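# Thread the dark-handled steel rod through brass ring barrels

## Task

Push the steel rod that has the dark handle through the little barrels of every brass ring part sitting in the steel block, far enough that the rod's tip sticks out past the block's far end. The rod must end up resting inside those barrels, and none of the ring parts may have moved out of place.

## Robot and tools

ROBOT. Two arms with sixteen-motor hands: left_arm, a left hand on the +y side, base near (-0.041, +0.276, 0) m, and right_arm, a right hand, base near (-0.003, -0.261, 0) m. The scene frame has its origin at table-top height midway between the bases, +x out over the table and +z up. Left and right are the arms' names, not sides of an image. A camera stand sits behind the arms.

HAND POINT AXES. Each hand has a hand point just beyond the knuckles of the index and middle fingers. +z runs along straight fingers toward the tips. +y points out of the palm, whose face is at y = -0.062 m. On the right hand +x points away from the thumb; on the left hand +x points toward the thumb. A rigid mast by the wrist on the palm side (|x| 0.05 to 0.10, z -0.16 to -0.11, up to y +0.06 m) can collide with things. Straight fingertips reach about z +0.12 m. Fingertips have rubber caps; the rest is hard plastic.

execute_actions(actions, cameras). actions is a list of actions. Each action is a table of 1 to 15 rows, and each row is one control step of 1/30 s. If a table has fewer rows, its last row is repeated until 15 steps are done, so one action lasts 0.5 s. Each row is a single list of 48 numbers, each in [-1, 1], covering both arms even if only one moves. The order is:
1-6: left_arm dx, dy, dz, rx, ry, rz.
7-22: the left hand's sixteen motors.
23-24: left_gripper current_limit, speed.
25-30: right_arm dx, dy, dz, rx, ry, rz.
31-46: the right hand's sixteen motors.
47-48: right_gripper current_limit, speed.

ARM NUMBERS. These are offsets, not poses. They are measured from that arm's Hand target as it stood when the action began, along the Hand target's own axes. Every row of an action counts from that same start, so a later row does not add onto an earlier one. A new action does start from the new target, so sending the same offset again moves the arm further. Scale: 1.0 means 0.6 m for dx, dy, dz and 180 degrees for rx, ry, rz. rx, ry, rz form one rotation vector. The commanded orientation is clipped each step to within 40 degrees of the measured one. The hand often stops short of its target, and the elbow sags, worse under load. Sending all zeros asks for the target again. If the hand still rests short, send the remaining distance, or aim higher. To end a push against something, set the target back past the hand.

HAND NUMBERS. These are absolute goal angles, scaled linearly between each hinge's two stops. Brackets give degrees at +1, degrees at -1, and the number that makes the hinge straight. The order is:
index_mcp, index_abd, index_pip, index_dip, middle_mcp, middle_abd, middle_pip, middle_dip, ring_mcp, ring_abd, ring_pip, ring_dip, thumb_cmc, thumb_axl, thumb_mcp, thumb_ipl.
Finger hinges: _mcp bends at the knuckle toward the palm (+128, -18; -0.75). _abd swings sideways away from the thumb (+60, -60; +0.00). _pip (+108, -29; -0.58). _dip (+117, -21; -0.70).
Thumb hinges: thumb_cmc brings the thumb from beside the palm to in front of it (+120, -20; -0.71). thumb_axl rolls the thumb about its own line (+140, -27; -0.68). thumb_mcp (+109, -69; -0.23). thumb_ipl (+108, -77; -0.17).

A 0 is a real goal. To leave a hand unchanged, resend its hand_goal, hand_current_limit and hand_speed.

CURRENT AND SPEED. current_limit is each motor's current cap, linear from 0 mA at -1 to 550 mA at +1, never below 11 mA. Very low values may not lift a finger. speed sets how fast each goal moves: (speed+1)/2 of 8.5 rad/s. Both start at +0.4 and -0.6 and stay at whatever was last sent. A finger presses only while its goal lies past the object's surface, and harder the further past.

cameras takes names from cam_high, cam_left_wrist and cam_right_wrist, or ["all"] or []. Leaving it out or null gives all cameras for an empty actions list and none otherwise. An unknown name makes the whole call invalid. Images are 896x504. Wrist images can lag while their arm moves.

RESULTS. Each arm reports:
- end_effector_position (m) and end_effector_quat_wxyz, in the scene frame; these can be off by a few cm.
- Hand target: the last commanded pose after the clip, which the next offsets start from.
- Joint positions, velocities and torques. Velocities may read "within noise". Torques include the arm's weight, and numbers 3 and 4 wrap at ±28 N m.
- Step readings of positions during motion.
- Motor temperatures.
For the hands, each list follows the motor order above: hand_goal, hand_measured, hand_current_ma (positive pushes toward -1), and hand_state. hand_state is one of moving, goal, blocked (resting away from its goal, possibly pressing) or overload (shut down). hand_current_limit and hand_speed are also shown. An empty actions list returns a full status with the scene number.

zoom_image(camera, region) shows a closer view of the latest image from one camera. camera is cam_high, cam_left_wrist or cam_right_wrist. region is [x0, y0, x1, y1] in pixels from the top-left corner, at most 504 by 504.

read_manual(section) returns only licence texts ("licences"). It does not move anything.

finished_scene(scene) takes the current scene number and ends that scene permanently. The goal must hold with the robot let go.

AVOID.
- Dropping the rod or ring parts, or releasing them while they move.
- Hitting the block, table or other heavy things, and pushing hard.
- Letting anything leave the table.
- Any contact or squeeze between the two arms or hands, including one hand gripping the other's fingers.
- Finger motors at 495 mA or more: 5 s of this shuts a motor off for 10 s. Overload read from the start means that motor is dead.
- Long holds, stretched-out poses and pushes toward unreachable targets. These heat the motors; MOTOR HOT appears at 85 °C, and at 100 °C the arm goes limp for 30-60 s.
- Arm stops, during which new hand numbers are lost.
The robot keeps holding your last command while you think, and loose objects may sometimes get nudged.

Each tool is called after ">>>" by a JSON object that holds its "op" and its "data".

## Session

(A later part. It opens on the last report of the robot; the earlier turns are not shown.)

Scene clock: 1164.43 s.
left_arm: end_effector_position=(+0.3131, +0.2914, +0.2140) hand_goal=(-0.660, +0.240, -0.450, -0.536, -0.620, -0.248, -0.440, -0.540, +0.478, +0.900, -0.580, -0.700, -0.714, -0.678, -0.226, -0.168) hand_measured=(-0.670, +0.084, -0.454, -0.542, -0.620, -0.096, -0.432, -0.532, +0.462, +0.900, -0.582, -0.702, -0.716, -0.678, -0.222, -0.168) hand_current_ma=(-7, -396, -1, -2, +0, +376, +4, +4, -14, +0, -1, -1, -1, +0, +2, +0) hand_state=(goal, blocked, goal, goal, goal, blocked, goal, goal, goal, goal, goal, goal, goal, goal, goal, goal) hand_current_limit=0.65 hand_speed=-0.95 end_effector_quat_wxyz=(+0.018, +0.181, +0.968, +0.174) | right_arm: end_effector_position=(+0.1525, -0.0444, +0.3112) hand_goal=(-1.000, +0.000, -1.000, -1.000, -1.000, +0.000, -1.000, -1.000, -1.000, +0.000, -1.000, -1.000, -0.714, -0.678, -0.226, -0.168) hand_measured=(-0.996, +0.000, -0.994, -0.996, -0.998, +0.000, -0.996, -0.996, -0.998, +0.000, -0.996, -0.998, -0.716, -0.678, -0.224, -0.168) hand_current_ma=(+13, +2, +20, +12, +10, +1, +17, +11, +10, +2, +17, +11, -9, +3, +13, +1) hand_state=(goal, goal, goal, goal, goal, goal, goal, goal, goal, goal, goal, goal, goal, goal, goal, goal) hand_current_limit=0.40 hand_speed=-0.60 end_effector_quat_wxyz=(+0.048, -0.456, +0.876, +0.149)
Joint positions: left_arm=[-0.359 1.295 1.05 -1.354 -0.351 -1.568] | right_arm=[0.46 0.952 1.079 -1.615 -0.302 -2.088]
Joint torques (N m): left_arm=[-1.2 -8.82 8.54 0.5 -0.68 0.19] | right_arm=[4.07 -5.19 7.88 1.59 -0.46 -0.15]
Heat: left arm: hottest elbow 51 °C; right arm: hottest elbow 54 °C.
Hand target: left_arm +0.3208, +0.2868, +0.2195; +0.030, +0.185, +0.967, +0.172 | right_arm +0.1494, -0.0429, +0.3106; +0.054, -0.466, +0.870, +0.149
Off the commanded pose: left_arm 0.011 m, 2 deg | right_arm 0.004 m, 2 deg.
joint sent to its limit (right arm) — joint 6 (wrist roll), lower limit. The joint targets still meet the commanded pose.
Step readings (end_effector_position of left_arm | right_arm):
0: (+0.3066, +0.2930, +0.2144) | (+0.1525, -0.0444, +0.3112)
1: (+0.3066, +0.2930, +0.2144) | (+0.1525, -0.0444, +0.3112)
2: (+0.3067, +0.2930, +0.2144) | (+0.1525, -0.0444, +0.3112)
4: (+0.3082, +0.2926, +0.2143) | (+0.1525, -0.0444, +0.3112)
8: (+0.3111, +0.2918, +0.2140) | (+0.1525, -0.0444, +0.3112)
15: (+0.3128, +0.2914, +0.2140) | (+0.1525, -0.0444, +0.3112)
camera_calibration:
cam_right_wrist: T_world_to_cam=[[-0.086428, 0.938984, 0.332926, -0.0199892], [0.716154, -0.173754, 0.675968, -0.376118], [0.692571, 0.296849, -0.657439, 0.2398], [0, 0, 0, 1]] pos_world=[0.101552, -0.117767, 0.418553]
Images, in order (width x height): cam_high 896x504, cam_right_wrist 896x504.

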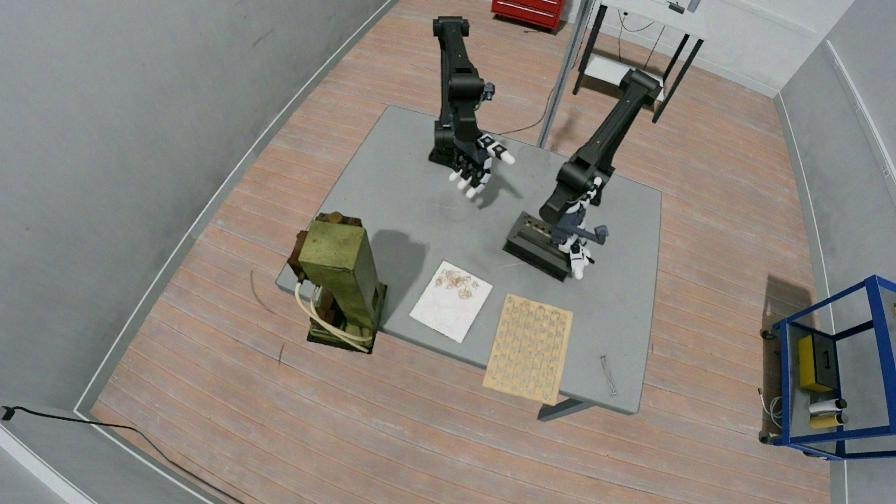

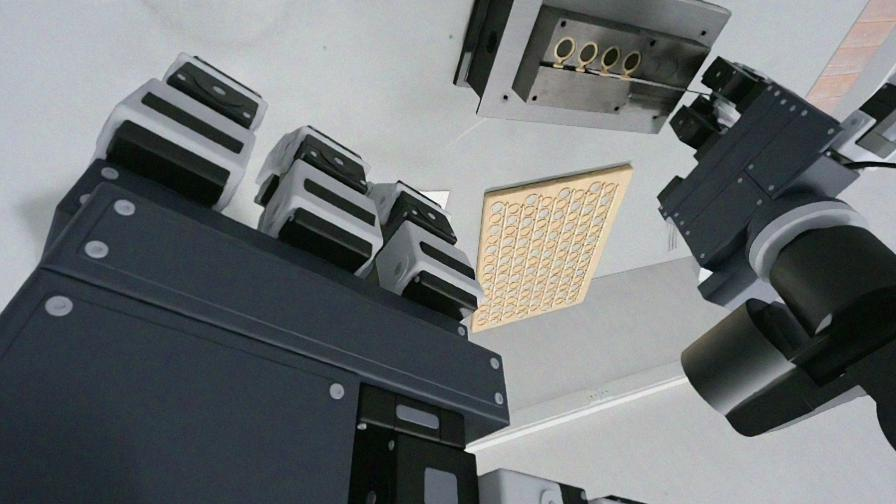

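>>> {"op": "execute_actions", "data": {"actions": [[[0.0003,-0.0064,-0.0023,0.00025,0.0015,0.0006,-0.66,0.24,-0.45,-0.535,-0.62,-0.248,-0.44,-0.54,0.479,0.9,-0.58,-0.7,-0.714,-0.678,-0.226,-0.168,0.65,-0.95,0,0,0,0,0,0,-1,0,-1,-1,-1,0,-1,-1,-1,0,-1,-1,-0.714,-0.678,-0.226,-0.168,0.4,-0.6],[0.0005,-0.01273,-0.00466,0.00049,0.00309,0.00114,-0.66,0.24,-0.45,-0.535,-0.62,-0.248,-0.44,-0.54,0.479,0.9,-0.58,-0.7,-0.714,-0.678,-0.226,-0.168,0.65,-0.95,0,0,0,0,0,0,-1,0,-1,-1,-1,0,-1,-1,-1,0,-1,-1,-0.714,-0.678,-0.226,-0.168,0.4,-0.6]]], "cameras": ["cam_high","cam_right_wrist"]}}

>>> {"op": "zoom_image", "data": {"camera": "cam_right_wrist", "region": [552, 50, 640, 99]}}

>>> {"op": "zoom_image", "data": {"camera": "cam_right_wrist", "region": [568, 58, 608, 83]}}

>>> {"op": "zoom_image", "data": {"camera": "cam_right_wrist", "region": [628, 66, 718, 116]}}

>>> {"op": "zoom_image", "data": {"camera": "cam_high", "region": [535, 215, 610, 290]}}

Scene clock: 1166.67 s.
left_arm: end_effector_position=(+0.3128, +0.2846, +0.2140) hand_goal=(-0.660, +0.240, -0.450, -0.536, -0.620, -0.248, -0.440, -0.540, +0.478, +0.900, -0.580, -0.700, -0.714, -0.678, -0.226, -0.168) hand_measured=(-0.670, +0.084, -0.454, -0.542, -0.620, -0.096, -0.432, -0.532, +0.462, +0.900, -0.582, -0.702, -0.716, -0.678, -0.222, -0.168) hand_current_ma=(-7, -396, -1, -2, +0, +376, +4, +4, -14, +0, -1, -1, -1, +0, +2, +0) hand_state=(goal, blocked, goal, goal, goal, blocked, goal, goal, goal, goal, goal, goal, goal, goal, goal, goal) hand_current_limit=0.65 hand_speed=-0.95 end_effector_quat_wxyz=(+0.019, +0.189, +0.966, +0.174) | right_arm: end_effector_position=(+0.1525, -0.0444, +0.3112) hand_goal=(-1.000, +0.000, -1.000, -1.000, -1.000, +0.000, -1.000, -1.000, -1.000, +0.000, -1.000, -1.000, -0.714, -0.678, -0.226, -0.168) hand_measured=(-0.996, +0.000, -0.994, -0.996, -0.998, +0.000, -0.996, -0.996, -0.998, +0.000, -0.996, -0.998, -0.716, -0.678, -0.224, -0.168) hand_current_ma=(+13, +2, +20, +12, +10, +1, +17, +11, +10, +2, +17, +11, -9, +3, +13, +1) hand_state=(goal, goal, goal, goal, goal, goal, goal, goal, goal, goal, goal, goal, goal, goal, goal, goal) hand_current_limit=0.40 hand_speed=-0.60 end_effector_quat_wxyz=(+0.048, -0.456, +0.876, +0.149)
Joint positions: left_arm=[-0.378 1.295 1.05 -1.356 -0.351 -1.569] | right_arm=[0.46 0.952 1.079 -1.615 -0.302 -2.088]
Joint torques (N m): left_arm=[-2.02 -8.12 8.95 -0.13 -0.57 -0.07] | right_arm=[3.37 -4.37 7.97 1.43 -0.39 -0.11]
Heat: left arm: hottest elbow 51 °C; right arm: hottest elbow 54 °C.
Hand target: left_arm +0.3176, +0.2793, +0.2195; +0.025, +0.186, +0.967, +0.172 | right_arm +0.1494, -0.0429, +0.3106; +0.054, -0.466, +0.870, +0.149
Off the commanded pose: left_arm 0.009 m, 1 deg | right_arm 0.004 m, 2 deg.
joint sent to its limit (right arm) — joint 6 (wrist roll), lower limit. The joint targets still meet the commanded pose.
Step readings (end_effector_position of left_arm | right_arm):
0: (+0.3131, +0.2913, +0.2140) | (+0.1525, -0.0444, +0.3112)
1: (+0.3131, +0.2913, +0.2140) | (+0.1525, -0.0444, +0.3112)
2: (+0.3131, +0.2912, +0.2140) | (+0.1525, -0.0444, +0.3112)
4: (+0.3132, +0.2900, +0.2140) | (+0.1525, -0.0444, +0.3112)
8: (+0.3132, +0.2859, +0.2140) | (+0.1525, -0.0444, +0.3112)
15: (+0.3128, +0.2846, +0.2140) | (+0.1525, -0.0444, +0.3112)
camera_calibration:
cam_right_wrist: T_world_to_cam=[[-0.086428, 0.938984, 0.332926, -0.0199892], [0.716154, -0.173754, 0.675968, -0.376118], [0.692571, 0.296849, -0.657439, 0.2398], [0, 0, 0, 1]] pos_world=[0.101552, -0.117767, 0.418553]
Images, in order (width x height): cam_high 896x504, cam_right_wrist 896x504.

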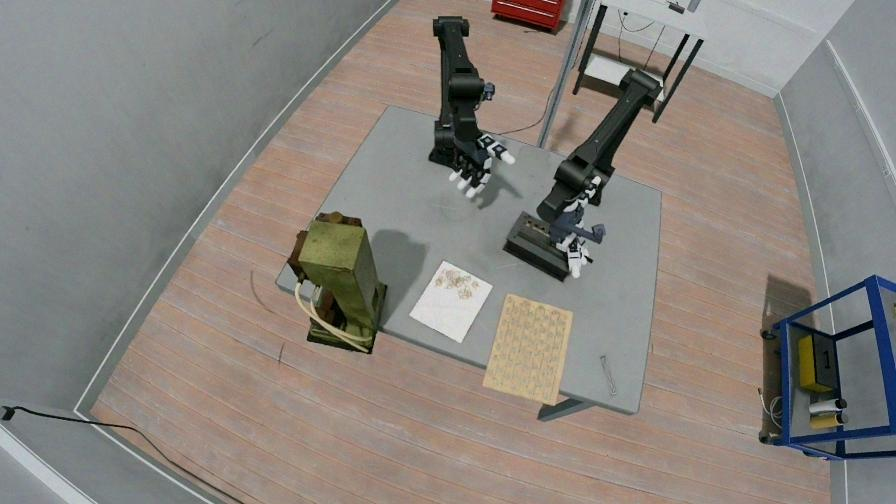

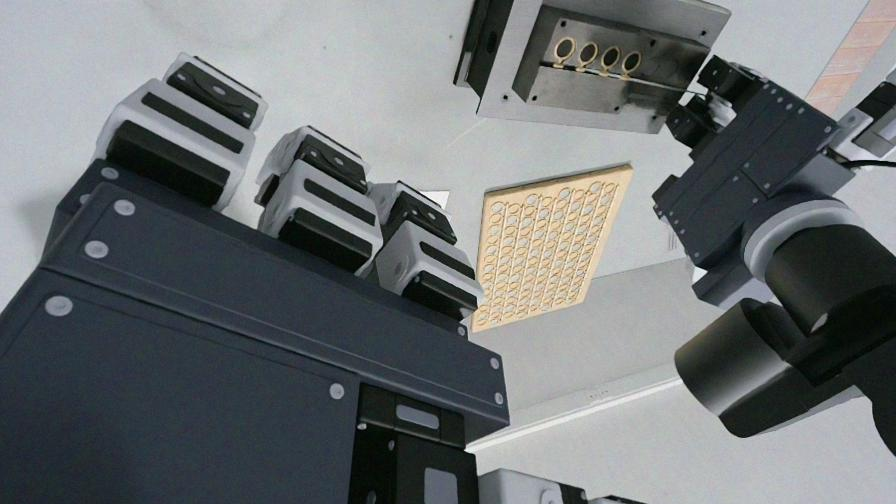

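Scaled by 5.727 from the camera's 896x504 image, which has a finer 1280x720 frame.

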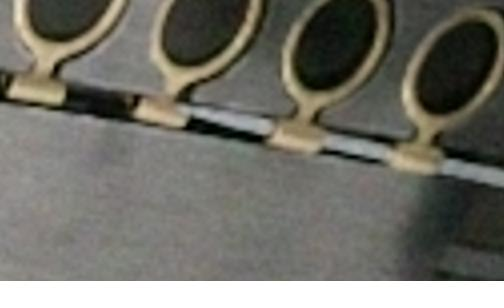

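Scaled by 12.600 from the camera's 896x504 image, which has a finer 1280x720 frame.

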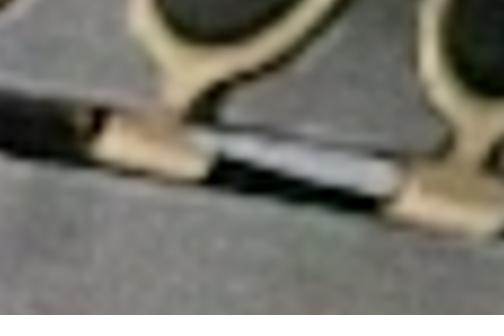

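Scaled by 5.600 from the camera's 896x504 image, which has a finer 1280x720 frame.

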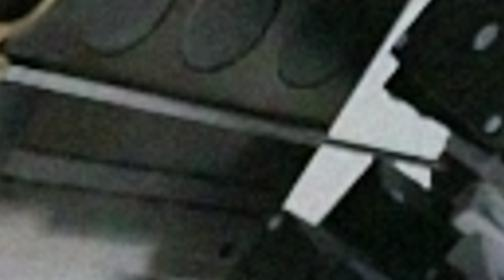

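Scaled by 6.720 from the camera's 896x504 image, which has a finer 1280x720 frame.

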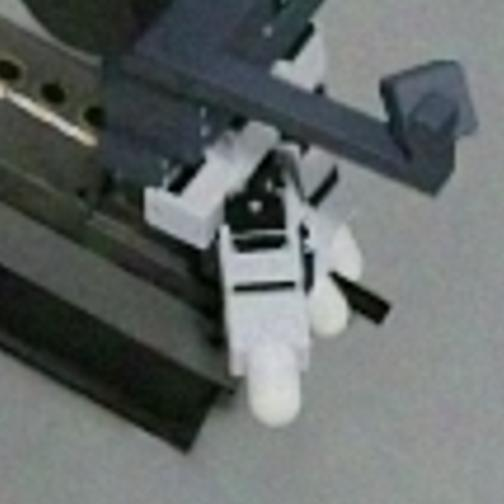

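>>> {"op": "execute_actions", "data": {"actions": [[[0.003,0.0058,0.0022,0.0003,0.0042,-0.0038,-0.66,0.24,-0.45,-0.535,-0.62,-0.248,-0.44,-0.54,0.479,0.9,-0.58,-0.7,-0.714,-0.678,-0.226,-0.168,0.65,-0.95,0,0,0,0,0,0,-1,0,-1,-1,-1,0,-1,-1,-1,0,-1,-1,-0.714,-0.678,-0.226,-0.168,0.4,-0.6],[0.0061,0.0118,0.0044,0.0006,0.0069,-0.0075,-0.66,0.24,-0.45,-0.535,-0.62,-0.248,-0.44,-0.54,0.479,0.9,-0.58,-0.7,-0.714,-0.678,-0.226,-0.168,0.65,-0.95,0,0,0,0,0,0,-1,0,-1,-1,-1,0,-1,-1,-1,0,-1,-1,-0.714,-0.678,-0.226,-0.168,0.4,-0.6]]], "cameras": ["cam_high","cam_right_wrist"]}}

>>> {"op": "zoom_image", "data": {"camera": "cam_right_wrist", "region": [568, 58, 608, 83]}}

>>> {"op": "zoom_image", "data": {"camera": "cam_right_wrist", "region": [600, 64, 640, 89]}}

>>> {"op": "zoom_image", "data": {"camera": "cam_right_wrist", "region": [628, 66, 718, 116]}}

>>> {"op": "zoom_image", "data": {"camera": "cam_high", "region": [535, 215, 610, 290]}}

Scene clock: 1168.53 s.
left_arm: end_effector_position=(+0.3097, +0.2882, +0.2142) hand_goal=(-0.660, +0.240, -0.450, -0.536, -0.620, -0.248, -0.440, -0.540, +0.478, +0.900, -0.580, -0.700, -0.714, -0.678, -0.226, -0.168) hand_measured=(-0.672, +0.084, -0.454, -0.542, -0.618, -0.098, -0.432, -0.532, +0.462, +0.900, -0.582, -0.702, -0.716, -0.678, -0.222, -0.168) hand_current_ma=(-8, -396, -2, -2, +0, +371, +4, +4, -14, +0, -1, -1, -1, +0, +2, +0) hand_state=(goal, blocked, goal, goal, goal, blocked, goal, goal, goal, goal, goal, goal, goal, goal, goal, goal) hand_current_limit=0.65 hand_speed=-0.95 end_effector_quat_wxyz=(+0.013, +0.184, +0.967, +0.175) | right_arm: end_effector_position=(+0.1525, -0.0444, +0.3112) hand_goal=(-1.000, +0.000, -1.000, -1.000, -1.000, +0.000, -1.000, -1.000, -1.000, +0.000, -1.000, -1.000, -0.714, -0.678, -0.226, -0.168) hand_measured=(-0.996, +0.000, -0.994, -0.996, -0.998, +0.000, -0.996, -0.996, -0.998, +0.000, -0.996, -0.998, -0.716, -0.678, -0.224, -0.168) hand_current_ma=(+13, +2, +20, +12, +10, +1, +17, +11, +10, +2, +17, +11, -9, +3, +13, +1) hand_state=(goal, goal, goal, goal, goal, goal, goal, goal, goal, goal, goal, goal, goal, goal, goal, goal) hand_current_limit=0.40 hand_speed=-0.60 end_effector_quat_wxyz=(+0.048, -0.456, +0.876, +0.149)
Joint positions: left_arm=[-0.371 1.295 1.05 -1.368 -0.35 -1.576] | right_arm=[0.46 0.952 1.079 -1.615 -0.302 -2.088]
Joint torques (N m): left_arm=[-0.03 -6.83 9.39 -0.09 -0.56 -0.08] | right_arm=[3.02 -5.07 8.06 1.42 -0.48 -0.17]
Heat: left arm: hottest elbow 51 °C; right arm: hottest elbow 54 °C.
Hand target: left_arm +0.3170, +0.2878, +0.2194; +0.016, +0.173, +0.969, +0.173 | right_arm +0.1494, -0.0429, +0.3106; +0.054, -0.466, +0.870, +0.149
Off the commanded pose: left_arm 0.009 m, 1 deg | right_arm 0.004 m, 2 deg.
joint sent to its limit (right arm) — joint 6 (wrist roll), lower limit. The joint targets still meet the commanded pose.
Step readings (end_effector_position of left_arm | right_arm):
0: (+0.3128, +0.2846, +0.2140) | (+0.1525, -0.0444, +0.3112)
1: (+0.3128, +0.2846, +0.2140) | (+0.1525, -0.0444, +0.3112)
2: (+0.3126, +0.2847, +0.2140) | (+0.1525, -0.0444, +0.3112)
4: (+0.3118, +0.2851, +0.2141) | (+0.1525, -0.0444, +0.3112)
8: (+0.3103, +0.2865, +0.2142) | (+0.1525, -0.0444, +0.3112)
15: (+0.3098, +0.2882, +0.2142) | (+0.1525, -0.0444, +0.3112)
camera_calibration:
cam_right_wrist: T_world_to_cam=[[-0.086428, 0.938984, 0.332926, -0.0199892], [0.716154, -0.173754, 0.675968, -0.376118], [0.692571, 0.296849, -0.657439, 0.2398], [0, 0, 0, 1]] pos_world=[0.101552, -0.117767, 0.418553]
Images, in order (width x height): cam_high 896x504, cam_right_wrist 896x504.

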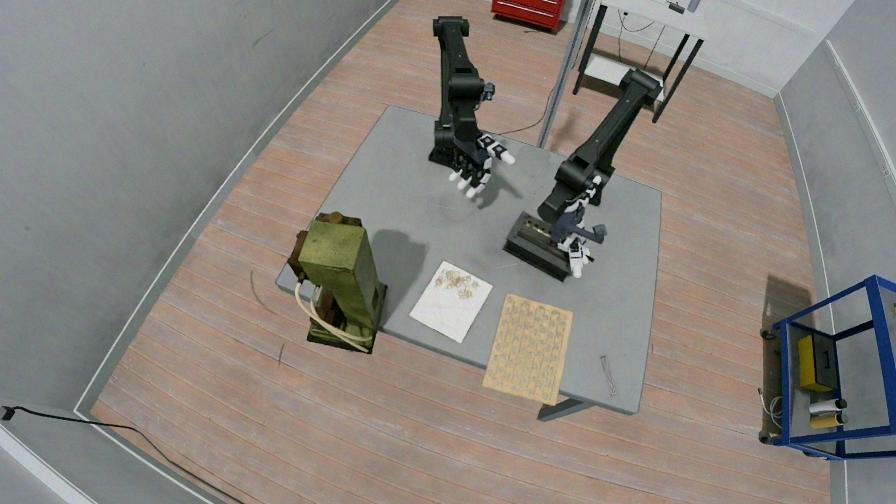

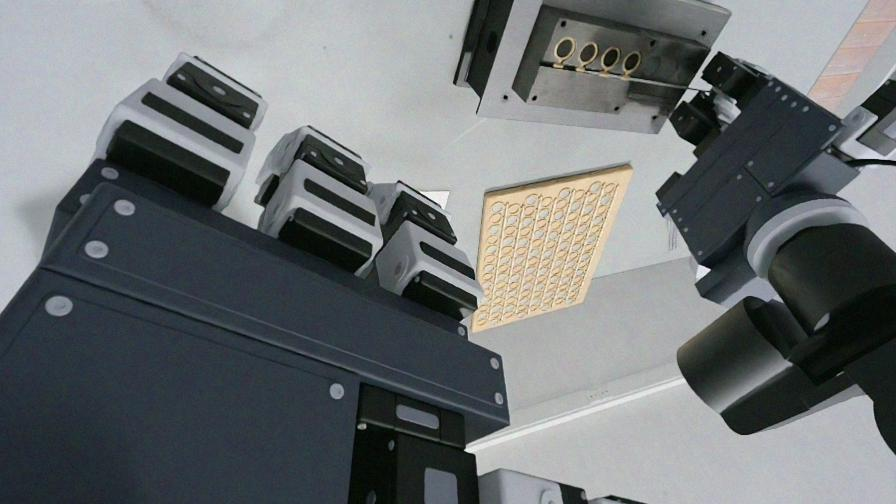

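Scaled by 12.600 from the camera's 896x504 image, which has a finer 1280x720 frame.

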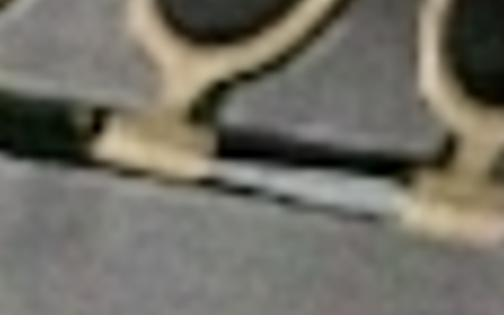

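Scaled by 12.600 from the camera's 896x504 image, which has a finer 1280x720 frame.

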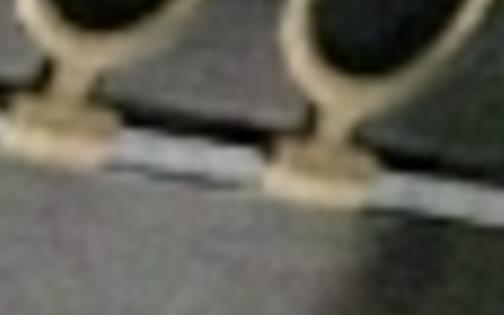

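Scaled by 5.600 from the camera's 896x504 image, which has a finer 1280x720 frame.

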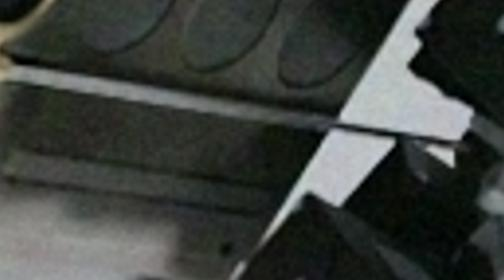

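Scaled by 6.720 from the camera's 896x504 image, which has a finer 1280x720 frame.

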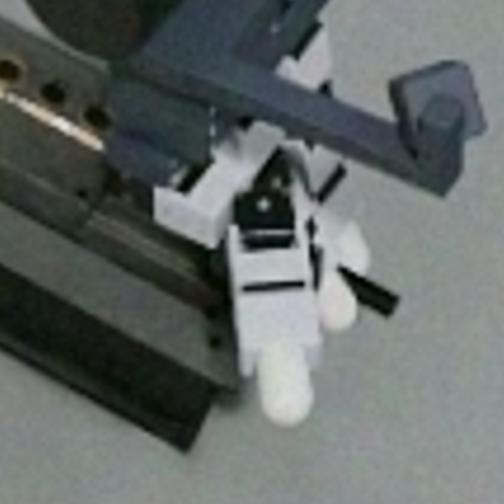

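>>> {"op": "execute_actions", "data": {"actions": [[[0,0,0,0,0,0,-0.66,0.265,-0.45,-0.535,-0.62,-0.222,-0.44,-0.54,0.479,0.9,-0.58,-0.7,-0.714,-0.678,-0.226,-0.168,0.65,-0.95,0,0,0,0,0,0,-1,0,-1,-1,-1,0,-1,-1,-1,0,-1,-1,-0.714,-0.678,-0.226,-0.168,0.4,-0.6]]], "cameras": ["cam_high","cam_right_wrist"]}}

>>> {"op": "zoom_image", "data": {"camera": "cam_right_wrist", "region": [568, 58, 608, 83]}}

>>> {"op": "zoom_image", "data": {"camera": "cam_right_wrist", "region": [628, 66, 718, 116]}}

Scene clock: 1170.53 s.
left_arm: end_effector_position=(+0.3097, +0.2882, +0.2142) hand_goal=(-0.660, +0.264, -0.450, -0.536, -0.620, -0.222, -0.440, -0.540, +0.478, +0.900, -0.580, -0.700, -0.714, -0.678, -0.226, -0.168) hand_measured=(-0.672, +0.086, -0.454, -0.542, -0.618, -0.098, -0.432, -0.532, +0.462, +0.900, -0.582, -0.702, -0.716, -0.678, -0.222, -0.168) hand_current_ma=(-8, -454, -2, -2, +0, +274, +4, +4, -14, +0, -1, -1, -1, +0, +2, +0) hand_state=(goal, blocked, goal, goal, goal, blocked, goal, goal, goal, goal, goal, goal, goal, goal, goal, goal) hand_current_limit=0.65 hand_speed=-0.95 end_effector_quat_wxyz=(+0.012, +0.184, +0.967, +0.175) | right_arm: end_effector_position=(+0.1525, -0.0444, +0.3112) hand_goal=(-1.000, +0.000, -1.000, -1.000, -1.000, +0.000, -1.000, -1.000, -1.000, +0.000, -1.000, -1.000, -0.714, -0.678, -0.226, -0.168) hand_measured=(-0.996, +0.000, -0.994, -0.996, -0.998, +0.000, -0.996, -0.996, -0.998, +0.000, -0.996, -0.998, -0.716, -0.678, -0.224, -0.168) hand_current_ma=(+13, +2, +20, +12, +10, +1, +17, +11, +10, +2, +17, +11, -9, +3, +13, +1) hand_state=(goal, goal, goal, goal, goal, goal, goal, goal, goal, goal, goal, goal, goal, goal, goal, goal) hand_current_limit=0.40 hand_speed=-0.60 end_effector_quat_wxyz=(+0.048, -0.456, +0.876, +0.149)
Joint positions: left_arm=[-0.371 1.295 1.05 -1.368 -0.35 -1.576] | right_arm=[0.46 0.952 1.079 -1.615 -0.302 -2.088]
Joint torques (N m): left_arm=[-0.73 -7.12 9.32 -0.24 -0.53 -0.04] | right_arm=[4.13 -4.89 7.95 1.39 -0.42 -0.16]
Heat: left arm: hottest elbow 51 °C; right arm: hottest elbow 54 °C.
Hand target: left_arm +0.3169, +0.2878, +0.2195; +0.016, +0.173, +0.969, +0.173 | right_arm +0.1494, -0.0429, +0.3106; +0.054, -0.466, +0.870, +0.149
Off the commanded pose: left_arm 0.009 m, 1 deg | right_arm 0.004 m, 2 deg.
joint sent to its limit (right arm) — joint 6 (wrist roll), lower limit. The joint targets still meet the commanded pose.
Step readings (end_effector_position of left_arm | right_arm):
0: (+0.3097, +0.2882, +0.2142) | (+0.1525, -0.0444, +0.3112)
1: (+0.3097, +0.2882, +0.2142) | (+0.1525, -0.0444, +0.3112)
2: (+0.3097, +0.2882, +0.2142) | (+0.1525, -0.0444, +0.3112)
4: (+0.3097, +0.2882, +0.2142) | (+0.1525, -0.0444, +0.3112)
8: (+0.3097, +0.2882, +0.2142) | (+0.1525, -0.0444, +0.3112)
15: (+0.3097, +0.2882, +0.2142) | (+0.1525, -0.0444, +0.3112)
camera_calibration:
cam_right_wrist: T_world_to_cam=[[-0.086428, 0.938984, 0.332926, -0.0199892], [0.716154, -0.173754, 0.675968, -0.376118], [0.692571, 0.296849, -0.657439, 0.2398], [0, 0, 0, 1]] pos_world=[0.101552, -0.117767, 0.418553]
Images, in order (width x height): cam_high 896x504, cam_right_wrist 896x504.

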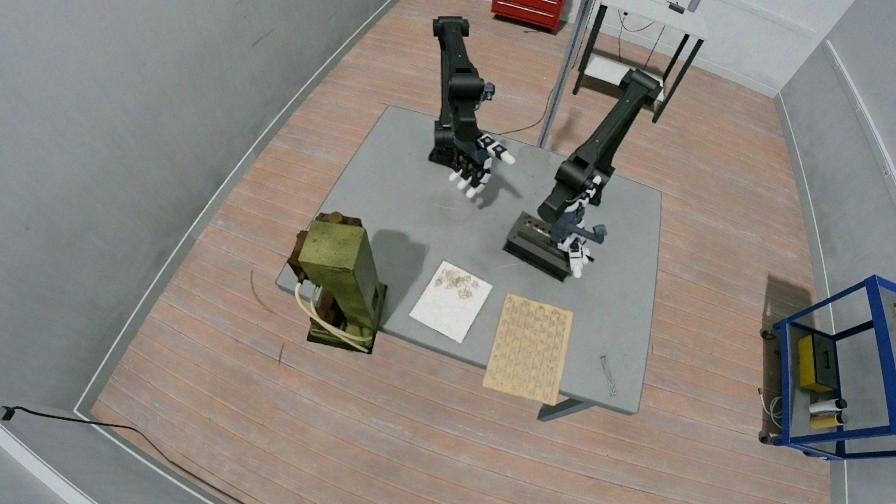

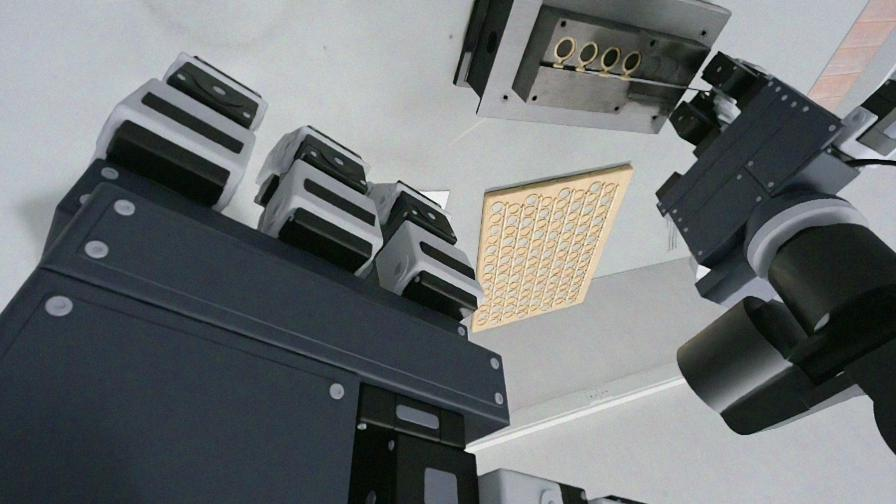

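Scaled by 12.600 from the camera's 896x504 image, which has a finer 1280x720 frame.

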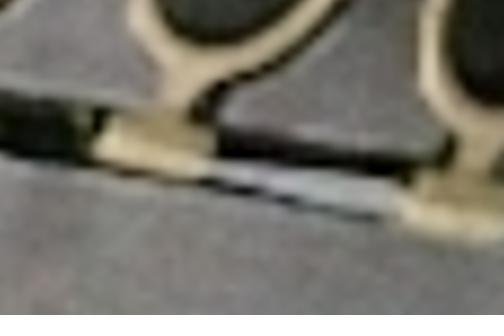

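Scaled by 5.600 from the camera's 896x504 image, which has a finer 1280x720 frame.

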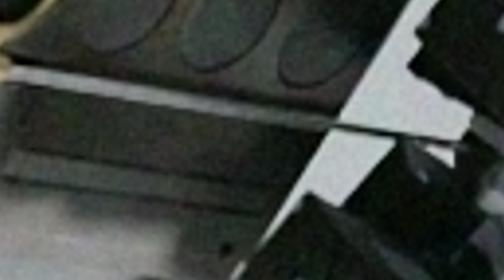

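>>> {"op": "execute_actions", "data": {"actions": [[[0,0,0,0,0,0,-0.66,0.265,-0.45,-0.535,-0.62,-0.175,-0.44,-0.54,0.479,0.9,-0.58,-0.7,-0.714,-0.678,-0.226,-0.168,0.65,-0.95,0,0,0,0,0,0,-1,0,-1,-1,-1,0,-1,-1,-1,0,-1,-1,-0.714,-0.678,-0.226,-0.168,0.4,-0.6]]], "cameras": ["cam_high","cam_right_wrist"]}}

>>> {"op": "zoom_image", "data": {"camera": "cam_right_wrist", "region": [568, 58, 608, 83]}}

>>> {"op": "zoom_image", "data": {"camera": "cam_right_wrist", "region": [628, 66, 718, 116]}}

Scene clock: 1171.60 s.
left_arm: end_effector_position=(+0.3097, +0.2882, +0.2142) hand_goal=(-0.660, +0.264, -0.450, -0.536, -0.620, -0.176, -0.440, -0.540, +0.478, +0.900, -0.580, -0.700, -0.714, -0.678, -0.226, -0.168) hand_measured=(-0.672, +0.086, -0.454, -0.542, -0.618, -0.098, -0.432, -0.532, +0.462, +0.900, -0.582, -0.702, -0.716, -0.678, -0.222, -0.168) hand_current_ma=(-8, -454, -2, -2, +0, +132, +4, +4, -14, +0, -1, -1, -1, +0, +2, +0) hand_state=(goal, blocked, goal, goal, goal, blocked, goal, goal, goal, goal, goal, goal, goal, goal, goal, goal) hand_current_limit=0.65 hand_speed=-0.95 end_effector_quat_wxyz=(+0.012, +0.184, +0.967, +0.175) | right_arm: end_effector_position=(+0.1525, -0.0444, +0.3112) hand_goal=(-1.000, +0.000, -1.000, -1.000, -1.000, +0.000, -1.000, -1.000, -1.000, +0.000, -1.000, -1.000, -0.714, -0.678, -0.226, -0.168) hand_measured=(-0.996, +0.000, -0.994, -0.996, -0.998, +0.000, -0.996, -0.996, -0.998, +0.000, -0.996, -0.998, -0.716, -0.678, -0.224, -0.168) hand_current_ma=(+13, +2, +20, +12, +10, +1, +17, +11, +10, +2, +17, +11, -9, +3, +13, +1) hand_state=(goal, goal, goal, goal, goal, goal, goal, goal, goal, goal, goal, goal, goal, goal, goal, goal) hand_current_limit=0.40 hand_speed=-0.60 end_effector_quat_wxyz=(+0.048, -0.456, +0.876, +0.149)
Joint positions: left_arm=[-0.371 1.295 1.05 -1.368 -0.35 -1.576] | right_arm=[0.46 0.952 1.079 -1.615 -0.302 -2.088]
Joint torques (N m): left_arm=[-0.38 -7.53 9.33 -0.06 -0.57 -0.02] | right_arm=[3.55 -4.48 7.91 1.61 -0.49 -0.14]
Heat: left arm: hottest elbow 51 °C; right arm: hottest elbow 54 °C.
Hand target: left_arm +0.3169, +0.2878, +0.2195; +0.016, +0.173, +0.969, +0.173 | right_arm +0.1494, -0.0429, +0.3106; +0.054, -0.466, +0.870, +0.149
Off the commanded pose: left_arm 0.009 m, 1 deg | right_arm 0.004 m, 2 deg.
joint sent to its limit (right arm) — joint 6 (wrist roll), lower limit. The joint targets still meet the commanded pose.
Step readings (end_effector_position of left_arm | right_arm):
0: (+0.3097, +0.2882, +0.2142) | (+0.1525, -0.0444, +0.3112)
1: (+0.3097, +0.2882, +0.2142) | (+0.1525, -0.0444, +0.3112)
2: (+0.3097, +0.2882, +0.2142) | (+0.1525, -0.0444, +0.3112)
4: (+0.3097, +0.2882, +0.2142) | (+0.1525, -0.0444, +0.3112)
8: (+0.3097, +0.2882, +0.2142) | (+0.1525, -0.0444, +0.3112)
15: (+0.3097, +0.2882, +0.2142) | (+0.1525, -0.0444, +0.3112)
camera_calibration:
cam_right_wrist: T_world_to_cam=[[-0.086428, 0.938984, 0.332926, -0.0199892], [0.716154, -0.173754, 0.675968, -0.376118], [0.692571, 0.296849, -0.657439, 0.2398], [0, 0, 0, 1]] pos_world=[0.101552, -0.117767, 0.418553]
Images, in order (width x height): cam_high 896x504, cam_right_wrist 896x504.

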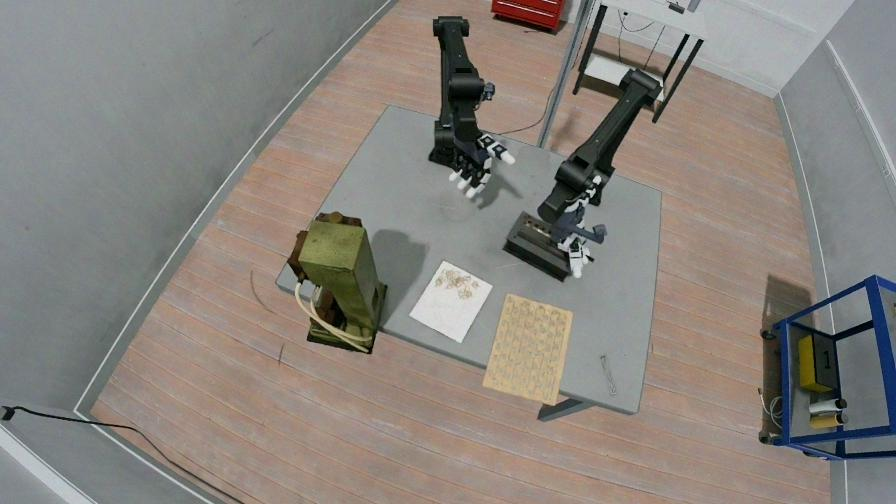

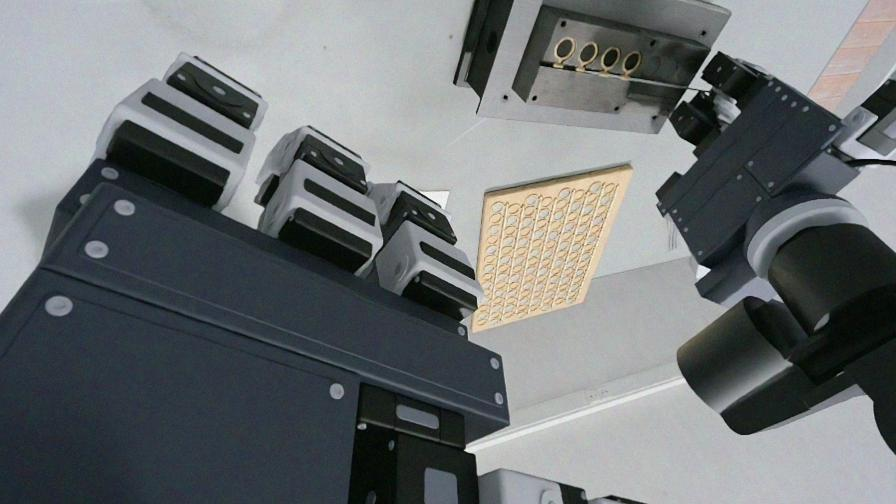

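Scaled by 12.600 from the camera's 896x504 image, which has a finer 1280x720 frame.

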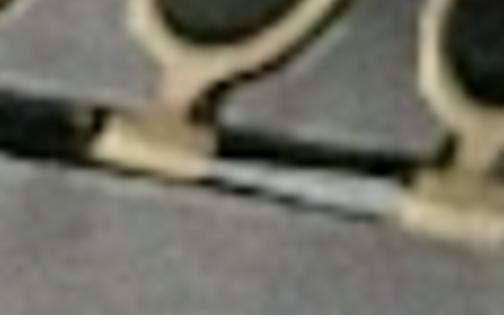

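Scaled by 5.600 from the camera's 896x504 image, which has a finer 1280x720 frame.

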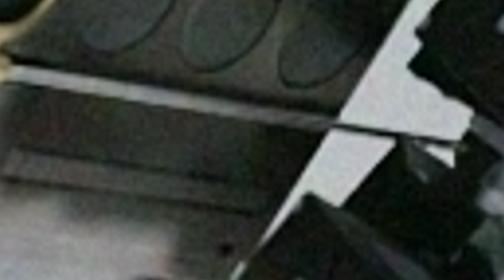

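>>> {"op": "execute_actions", "data": {"actions": [[[-0.0027,-0.0063,-0.0024,-0.0001,-0.0013,0.0036,-0.66,0.25,-0.45,-0.535,-0.62,-0.24,-0.44,-0.54,0.479,0.9,-0.58,-0.7,-0.714,-0.678,-0.226,-0.168,0.65,-0.95,0,0,0,0,0,0,-1,0,-1,-1,-1,0,-1,-1,-1,0,-1,-1,-0.714,-0.678,-0.226,-0.168,0.4,-0.6],[-0.0054,-0.0126,-0.0047,-0.0002,-0.0027,0.0073,-0.66,0.25,-0.45,-0.535,-0.62,-0.24,-0.44,-0.54,0.479,0.9,-0.58,-0.7,-0.714,-0.678,-0.226,-0.168,0.65,-0.95,0,0,0,0,0,0,-1,0,-1,-1,-1,0,-1,-1,-1,0,-1,-1,-0.714,-0.678,-0.226,-0.168,0.4,-0.6],[-0.00811,-0.01889,-0.0071,-0.00034,-0.00398,0.01094,-0.66,0.25,-0.45,-0.535,-0.62,-0.24,-0.44,-0.54,0.479,0.9,-0.58,-0.7,-0.714,-0.678,-0.226,-0.168,0.65,-0.95,0,0,0,0,0,0,-1,0,-1,-1,-1,0,-1,-1,-1,0,-1,-1,-0.714,-0.678,-0.226,-0.168,0.4,-0.6]]], "cameras": ["cam_high","cam_right_wrist"]}}

>>> {"op": "zoom_image", "data": {"camera": "cam_right_wrist", "region": [568, 58, 608, 83]}}

>>> {"op": "zoom_image", "data": {"camera": "cam_right_wrist", "region": [552, 50, 640, 99]}}

>>> {"op": "zoom_image", "data": {"camera": "cam_right_wrist", "region": [628, 66, 718, 116]}}

>>> {"op": "zoom_image", "data": {"camera": "cam_high", "region": [535, 215, 610, 290]}}

Scene clock: 1173.67 s.
left_arm: end_effector_position=(+0.3098, +0.2808, +0.2142) hand_goal=(-0.660, +0.250, -0.450, -0.536, -0.620, -0.240, -0.440, -0.540, +0.478, +0.900, -0.580, -0.700, -0.714, -0.678, -0.226, -0.168) hand_measured=(-0.672, +0.086, -0.454, -0.542, -0.618, -0.098, -0.432, -0.532, +0.462, +0.900, -0.582, -0.702, -0.716, -0.678, -0.222, -0.168) hand_current_ma=(-8, -429, -2, -2, +0, +340, +4, +4, -14, +0, -1, -1, -1, +0, +2, +0) hand_state=(goal, blocked, goal, goal, goal, blocked, goal, goal, goal, goal, goal, goal, goal, goal, goal, goal) hand_current_limit=0.65 hand_speed=-0.95 end_effector_quat_wxyz=(+0.014, +0.194, +0.965, +0.175) | right_arm: end_effector_position=(+0.1525, -0.0444, +0.3112) hand_goal=(-1.000, +0.000, -1.000, -1.000, -1.000, +0.000, -1.000, -1.000, -1.000, +0.000, -1.000, -1.000, -0.714, -0.678, -0.226, -0.168) hand_measured=(-0.996, +0.000, -0.994, -0.996, -0.998, +0.000, -0.996, -0.996, -0.998, +0.000, -0.996, -0.998, -0.716, -0.678, -0.224, -0.168) hand_current_ma=(+13, +2, +20, +12, +10, +1, +17, +11, +10, +2, +17, +11, -9, +3, +13, +1) hand_state=(goal, goal, goal, goal, goal, goal, goal, goal, goal, goal, goal, goal, goal, goal, goal, goal) hand_current_limit=0.40 hand_speed=-0.60 end_effector_quat_wxyz=(+0.048, -0.456, +0.876, +0.149)
Joint positions: left_arm=[-0.392 1.295 1.05 -1.368 -0.35 -1.576] | right_arm=[0.46 0.952 1.079 -1.615 -0.302 -2.088]
Joint torques (N m): left_arm=[-1.61 -7.18 9.39 -0.14 -0.52 -0.06] | right_arm=[3.6 -4.84 7.92 1.46 -0.48 -0.13]
Heat: left arm: hottest elbow 51 °C; right arm: hottest elbow 54 °C.
Hand target: left_arm +0.3174, +0.2748, +0.2195; +0.019, +0.191, +0.966, +0.173 | right_arm +0.1494, -0.0429, +0.3106; +0.054, -0.466, +0.870, +0.149
Off the commanded pose: left_arm 0.011 m, 1 deg | right_arm 0.004 m, 2 deg.
joint sent to its limit (right arm) — joint 6 (wrist roll), lower limit. The joint targets still meet the commanded pose.
Step readings (end_effector_position of left_arm | right_arm):
0: (+0.3097, +0.2882, +0.2142) | (+0.1525, -0.0444, +0.3112)
1: (+0.3097, +0.2882, +0.2142) | (+0.1525, -0.0444, +0.3112)
2: (+0.3097, +0.2882, +0.2142) | (+0.1525, -0.0444, +0.3112)
4: (+0.3097, +0.2878, +0.2142) | (+0.1525, -0.0444, +0.3112)
8: (+0.3098, +0.2844, +0.2142) | (+0.1525, -0.0444, +0.3112)
15: (+0.3098, +0.2808, +0.2142) | (+0.1525, -0.0444, +0.3112)
camera_calibration:
cam_right_wrist: T_world_to_cam=[[-0.086428, 0.938984, 0.332926, -0.0199892], [0.716154, -0.173754, 0.675968, -0.376118], [0.692571, 0.296849, -0.657439, 0.2398], [0, 0, 0, 1]] pos_world=[0.101552, -0.117767, 0.418553]
Images, in order (width x height): cam_high 896x504, cam_right_wrist 896x504.

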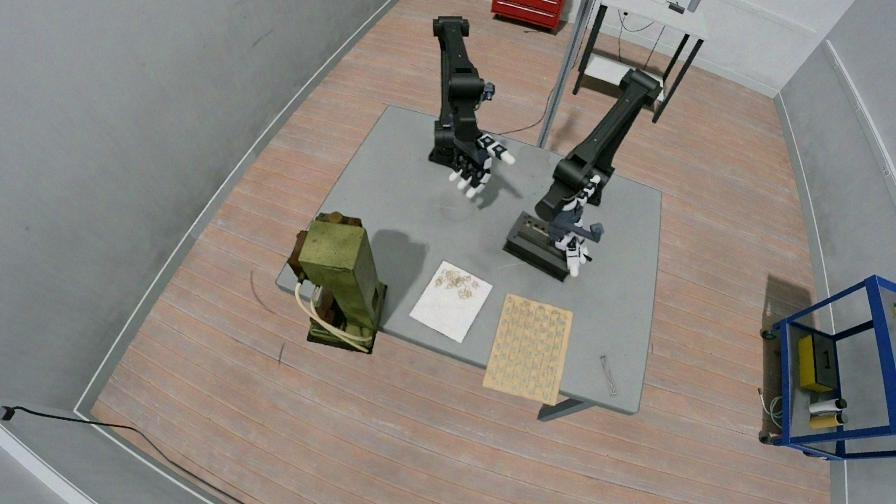

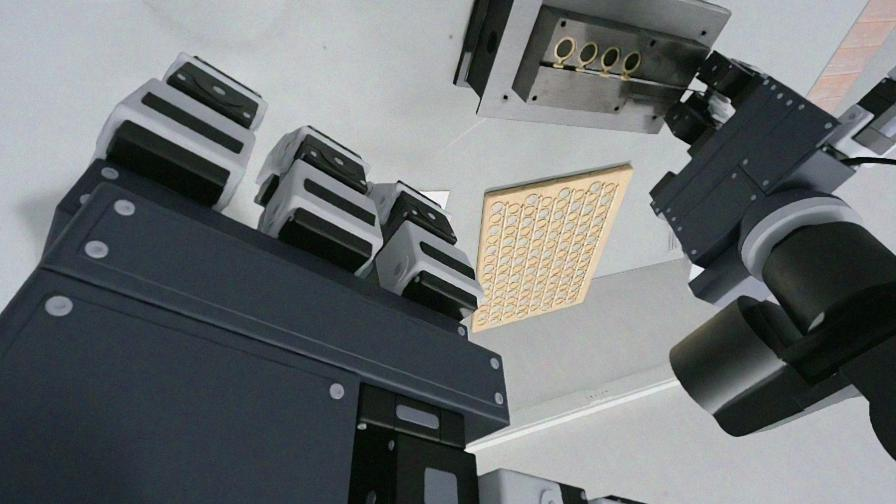

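Scaled by 12.600 from the camera's 896x504 image, which has a finer 1280x720 frame.

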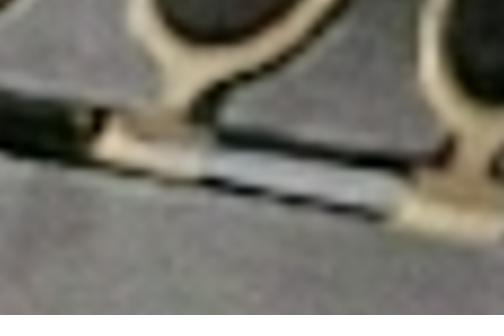

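Scaled by 5.727 from the camera's 896x504 image, which has a finer 1280x720 frame.

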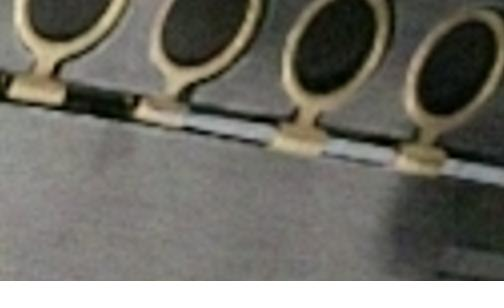

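Scaled by 5.600 from the camera's 896x504 image, which has a finer 1280x720 frame.

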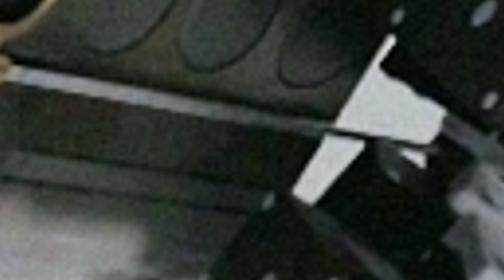

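Scaled by 6.720 from the camera's 896x504 image, which has a finer 1280x720 frame.

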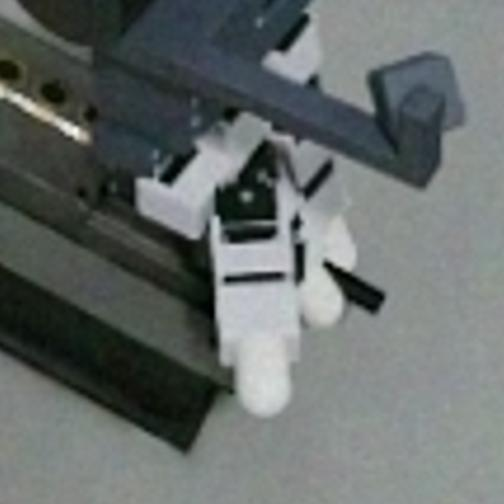

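>>> {"op": "execute_actions", "data": {"actions": [[[0.0012,0.0098,0.0032,-0.0044,0.0005,0,-0.66,0.25,-0.45,-0.535,-0.62,-0.24,-0.44,-0.54,0.479,0.9,-0.58,-0.7,-0.714,-0.678,-0.226,-0.168,0.65,-0.95,0,0,0,0,0,0,-1,0,-1,-1,-1,0,-1,-1,-1,0,-1,-1,-0.714,-0.678,-0.226,-0.168,0.4,-0.6],[0.00245,0.0195,0.0045,-0.0088,0.0011,0.0001,-0.66,0.25,-0.45,-0.535,-0.62,-0.24,-0.44,-0.54,0.479,0.9,-0.58,-0.7,-0.714,-0.678,-0.226,-0.168,0.65,-0.95,0,0,0,0,0,0,-1,0,-1,-1,-1,0,-1,-1,-1,0,-1,-1,-0.714,-0.678,-0.226,-0.168,0.4,-0.6]]], "cameras": ["cam_high","cam_right_wrist"]}}

>>> {"op": "zoom_image", "data": {"camera": "cam_right_wrist", "region": [568, 58, 608, 83]}}

>>> {"op": "zoom_image", "data": {"camera": "cam_right_wrist", "region": [600, 64, 640, 89]}}

>>> {"op": "zoom_image", "data": {"camera": "cam_right_wrist", "region": [628, 66, 718, 116]}}

>>> {"op": "zoom_image", "data": {"camera": "cam_high", "region": [535, 215, 610, 290]}}

Scene clock: 1175.43 s.
left_arm: end_effector_position=(+0.3113, +0.2864, +0.2176) hand_goal=(-0.660, +0.250, -0.450, -0.536, -0.620, -0.240, -0.440, -0.540, +0.478, +0.900, -0.580, -0.700, -0.714, -0.678, -0.226, -0.168) hand_measured=(-0.672, +0.086, -0.454, -0.542, -0.618, -0.098, -0.432, -0.532, +0.462, +0.900, -0.582, -0.702, -0.716, -0.678, -0.222, -0.168) hand_current_ma=(-9, -429, -2, -2, +0, +340, +4, +4, -14, +0, -1, -1, -1, +0, +2, +0) hand_state=(goal, blocked, goal, goal, goal, blocked, goal, goal, goal, goal, goal, goal, goal, goal, goal, goal) hand_current_limit=0.65 hand_speed=-0.95 end_effector_quat_wxyz=(+0.016, +0.191, +0.964, +0.186) | right_arm: end_effector_position=(+0.1525, -0.0444, +0.3112) hand_goal=(-1.000, +0.000, -1.000, -1.000, -1.000, +0.000, -1.000, -1.000, -1.000, +0.000, -1.000, -1.000, -0.714, -0.678, -0.226, -0.168) hand_measured=(-0.996, +0.000, -0.994, -0.996, -0.998, +0.000, -0.996, -0.996, -0.998, +0.000, -0.996, -0.998, -0.716, -0.678, -0.224, -0.168) hand_current_ma=(+13, +2, +20, +12, +10, +1, +17, +11, +10, +2, +17, +11, -9, +3, +13, +1) hand_state=(goal, goal, goal, goal, goal, goal, goal, goal, goal, goal, goal, goal, goal, goal, goal, goal) hand_current_limit=0.40 hand_speed=-0.60 end_effector_quat_wxyz=(+0.048, -0.456, +0.876, +0.149)
Joint positions: left_arm=[-0.384 1.295 1.05 -1.368 -0.374 -1.573] | right_arm=[0.46 0.952 1.079 -1.615 -0.302 -2.088]
Joint torques (N m): left_arm=[-0.21 -7.47 8.76 0.39 -0.78 0.19] | right_arm=[3.02 -4.78 7.94 1.26 -0.48 -0.1]
Heat: left arm: hottest elbow 50 °C; right arm: hottest elbow 54 °C.
Hand target: left_arm +0.3205, +0.2863, +0.2209; +0.020, +0.190, +0.964, +0.186 | right_arm +0.1494, -0.0429, +0.3106; +0.054, -0.466, +0.870, +0.149
Off the commanded pose: left_arm 0.010 m, 1 deg | right_arm 0.004 m, 2 deg.
joint sent to its limit (right arm) — joint 6 (wrist roll), lower limit. The joint targets still meet the commanded pose.
Step readings (end_effector_position of left_arm | right_arm):
0: (+0.3098, +0.2808, +0.2142) | (+0.1525, -0.0444, +0.3112)
1: (+0.3098, +0.2808, +0.2142) | (+0.1525, -0.0444, +0.3112)
2: (+0.3099, +0.2810, +0.2144) | (+0.1525, -0.0444, +0.3112)
4: (+0.3104, +0.2821, +0.2157) | (+0.1525, -0.0444, +0.3112)
8: (+0.3110, +0.2846, +0.2172) | (+0.1525, -0.0444, +0.3112)
15: (+0.3113, +0.2864, +0.2176) | (+0.1525, -0.0444, +0.3112)
camera_calibration:
cam_right_wrist: T_world_to_cam=[[-0.086428, 0.938984, 0.332926, -0.0199892], [0.716154, -0.173754, 0.675968, -0.376118], [0.692571, 0.296849, -0.657439, 0.2398], [0, 0, 0, 1]] pos_world=[0.101552, -0.117767, 0.418553]
Images, in order (width x height): cam_high 896x504, cam_right_wrist 896x504.

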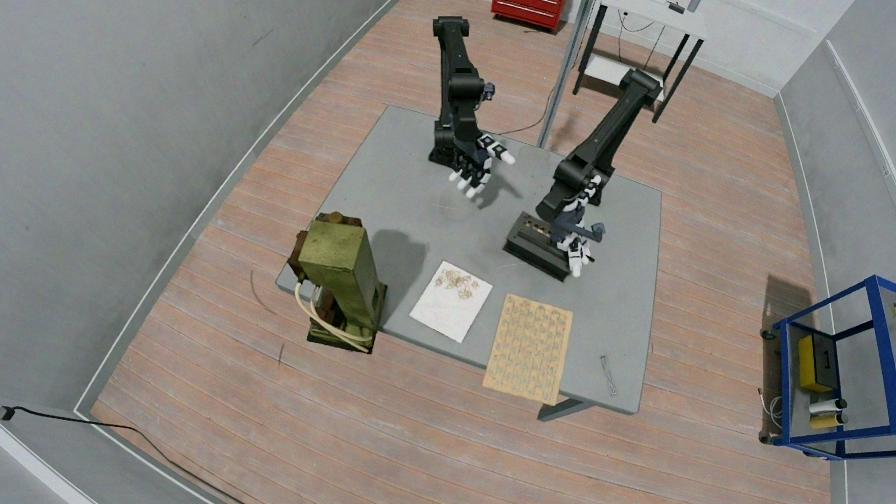

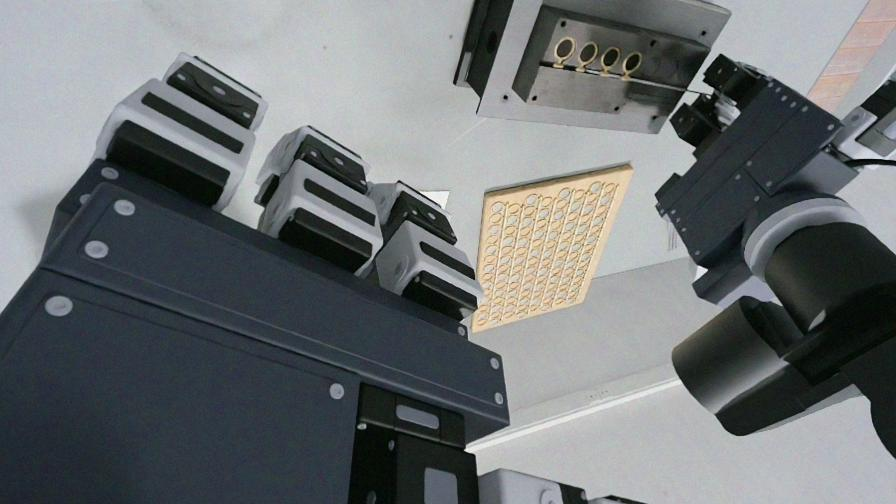

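Scaled by 12.600 from the camera's 896x504 image, which has a finer 1280x720 frame.

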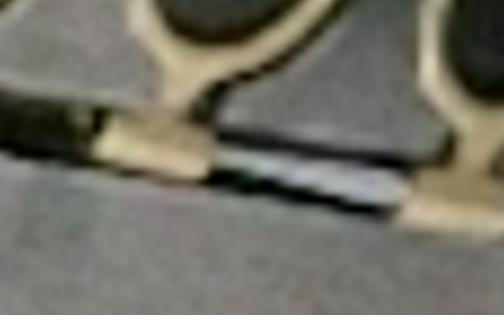

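Scaled by 12.600 from the camera's 896x504 image, which has a finer 1280x720 frame.

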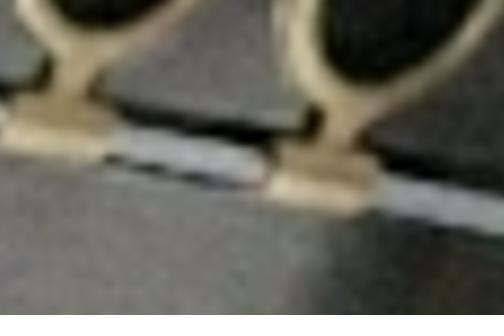

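Scaled by 5.600 from the camera's 896x504 image, which has a finer 1280x720 frame.

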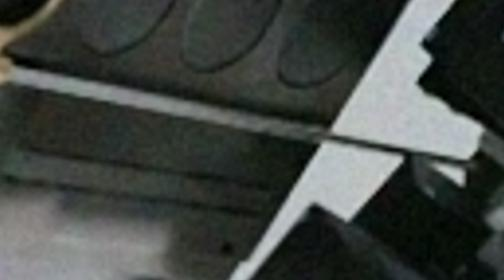

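Scaled by 6.720 from the camera's 896x504 image, which has a finer 1280x720 frame.

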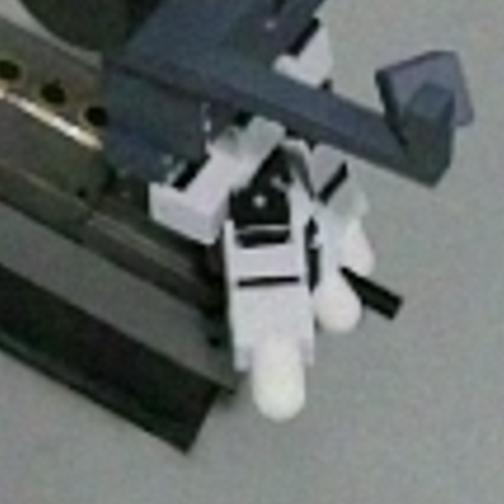

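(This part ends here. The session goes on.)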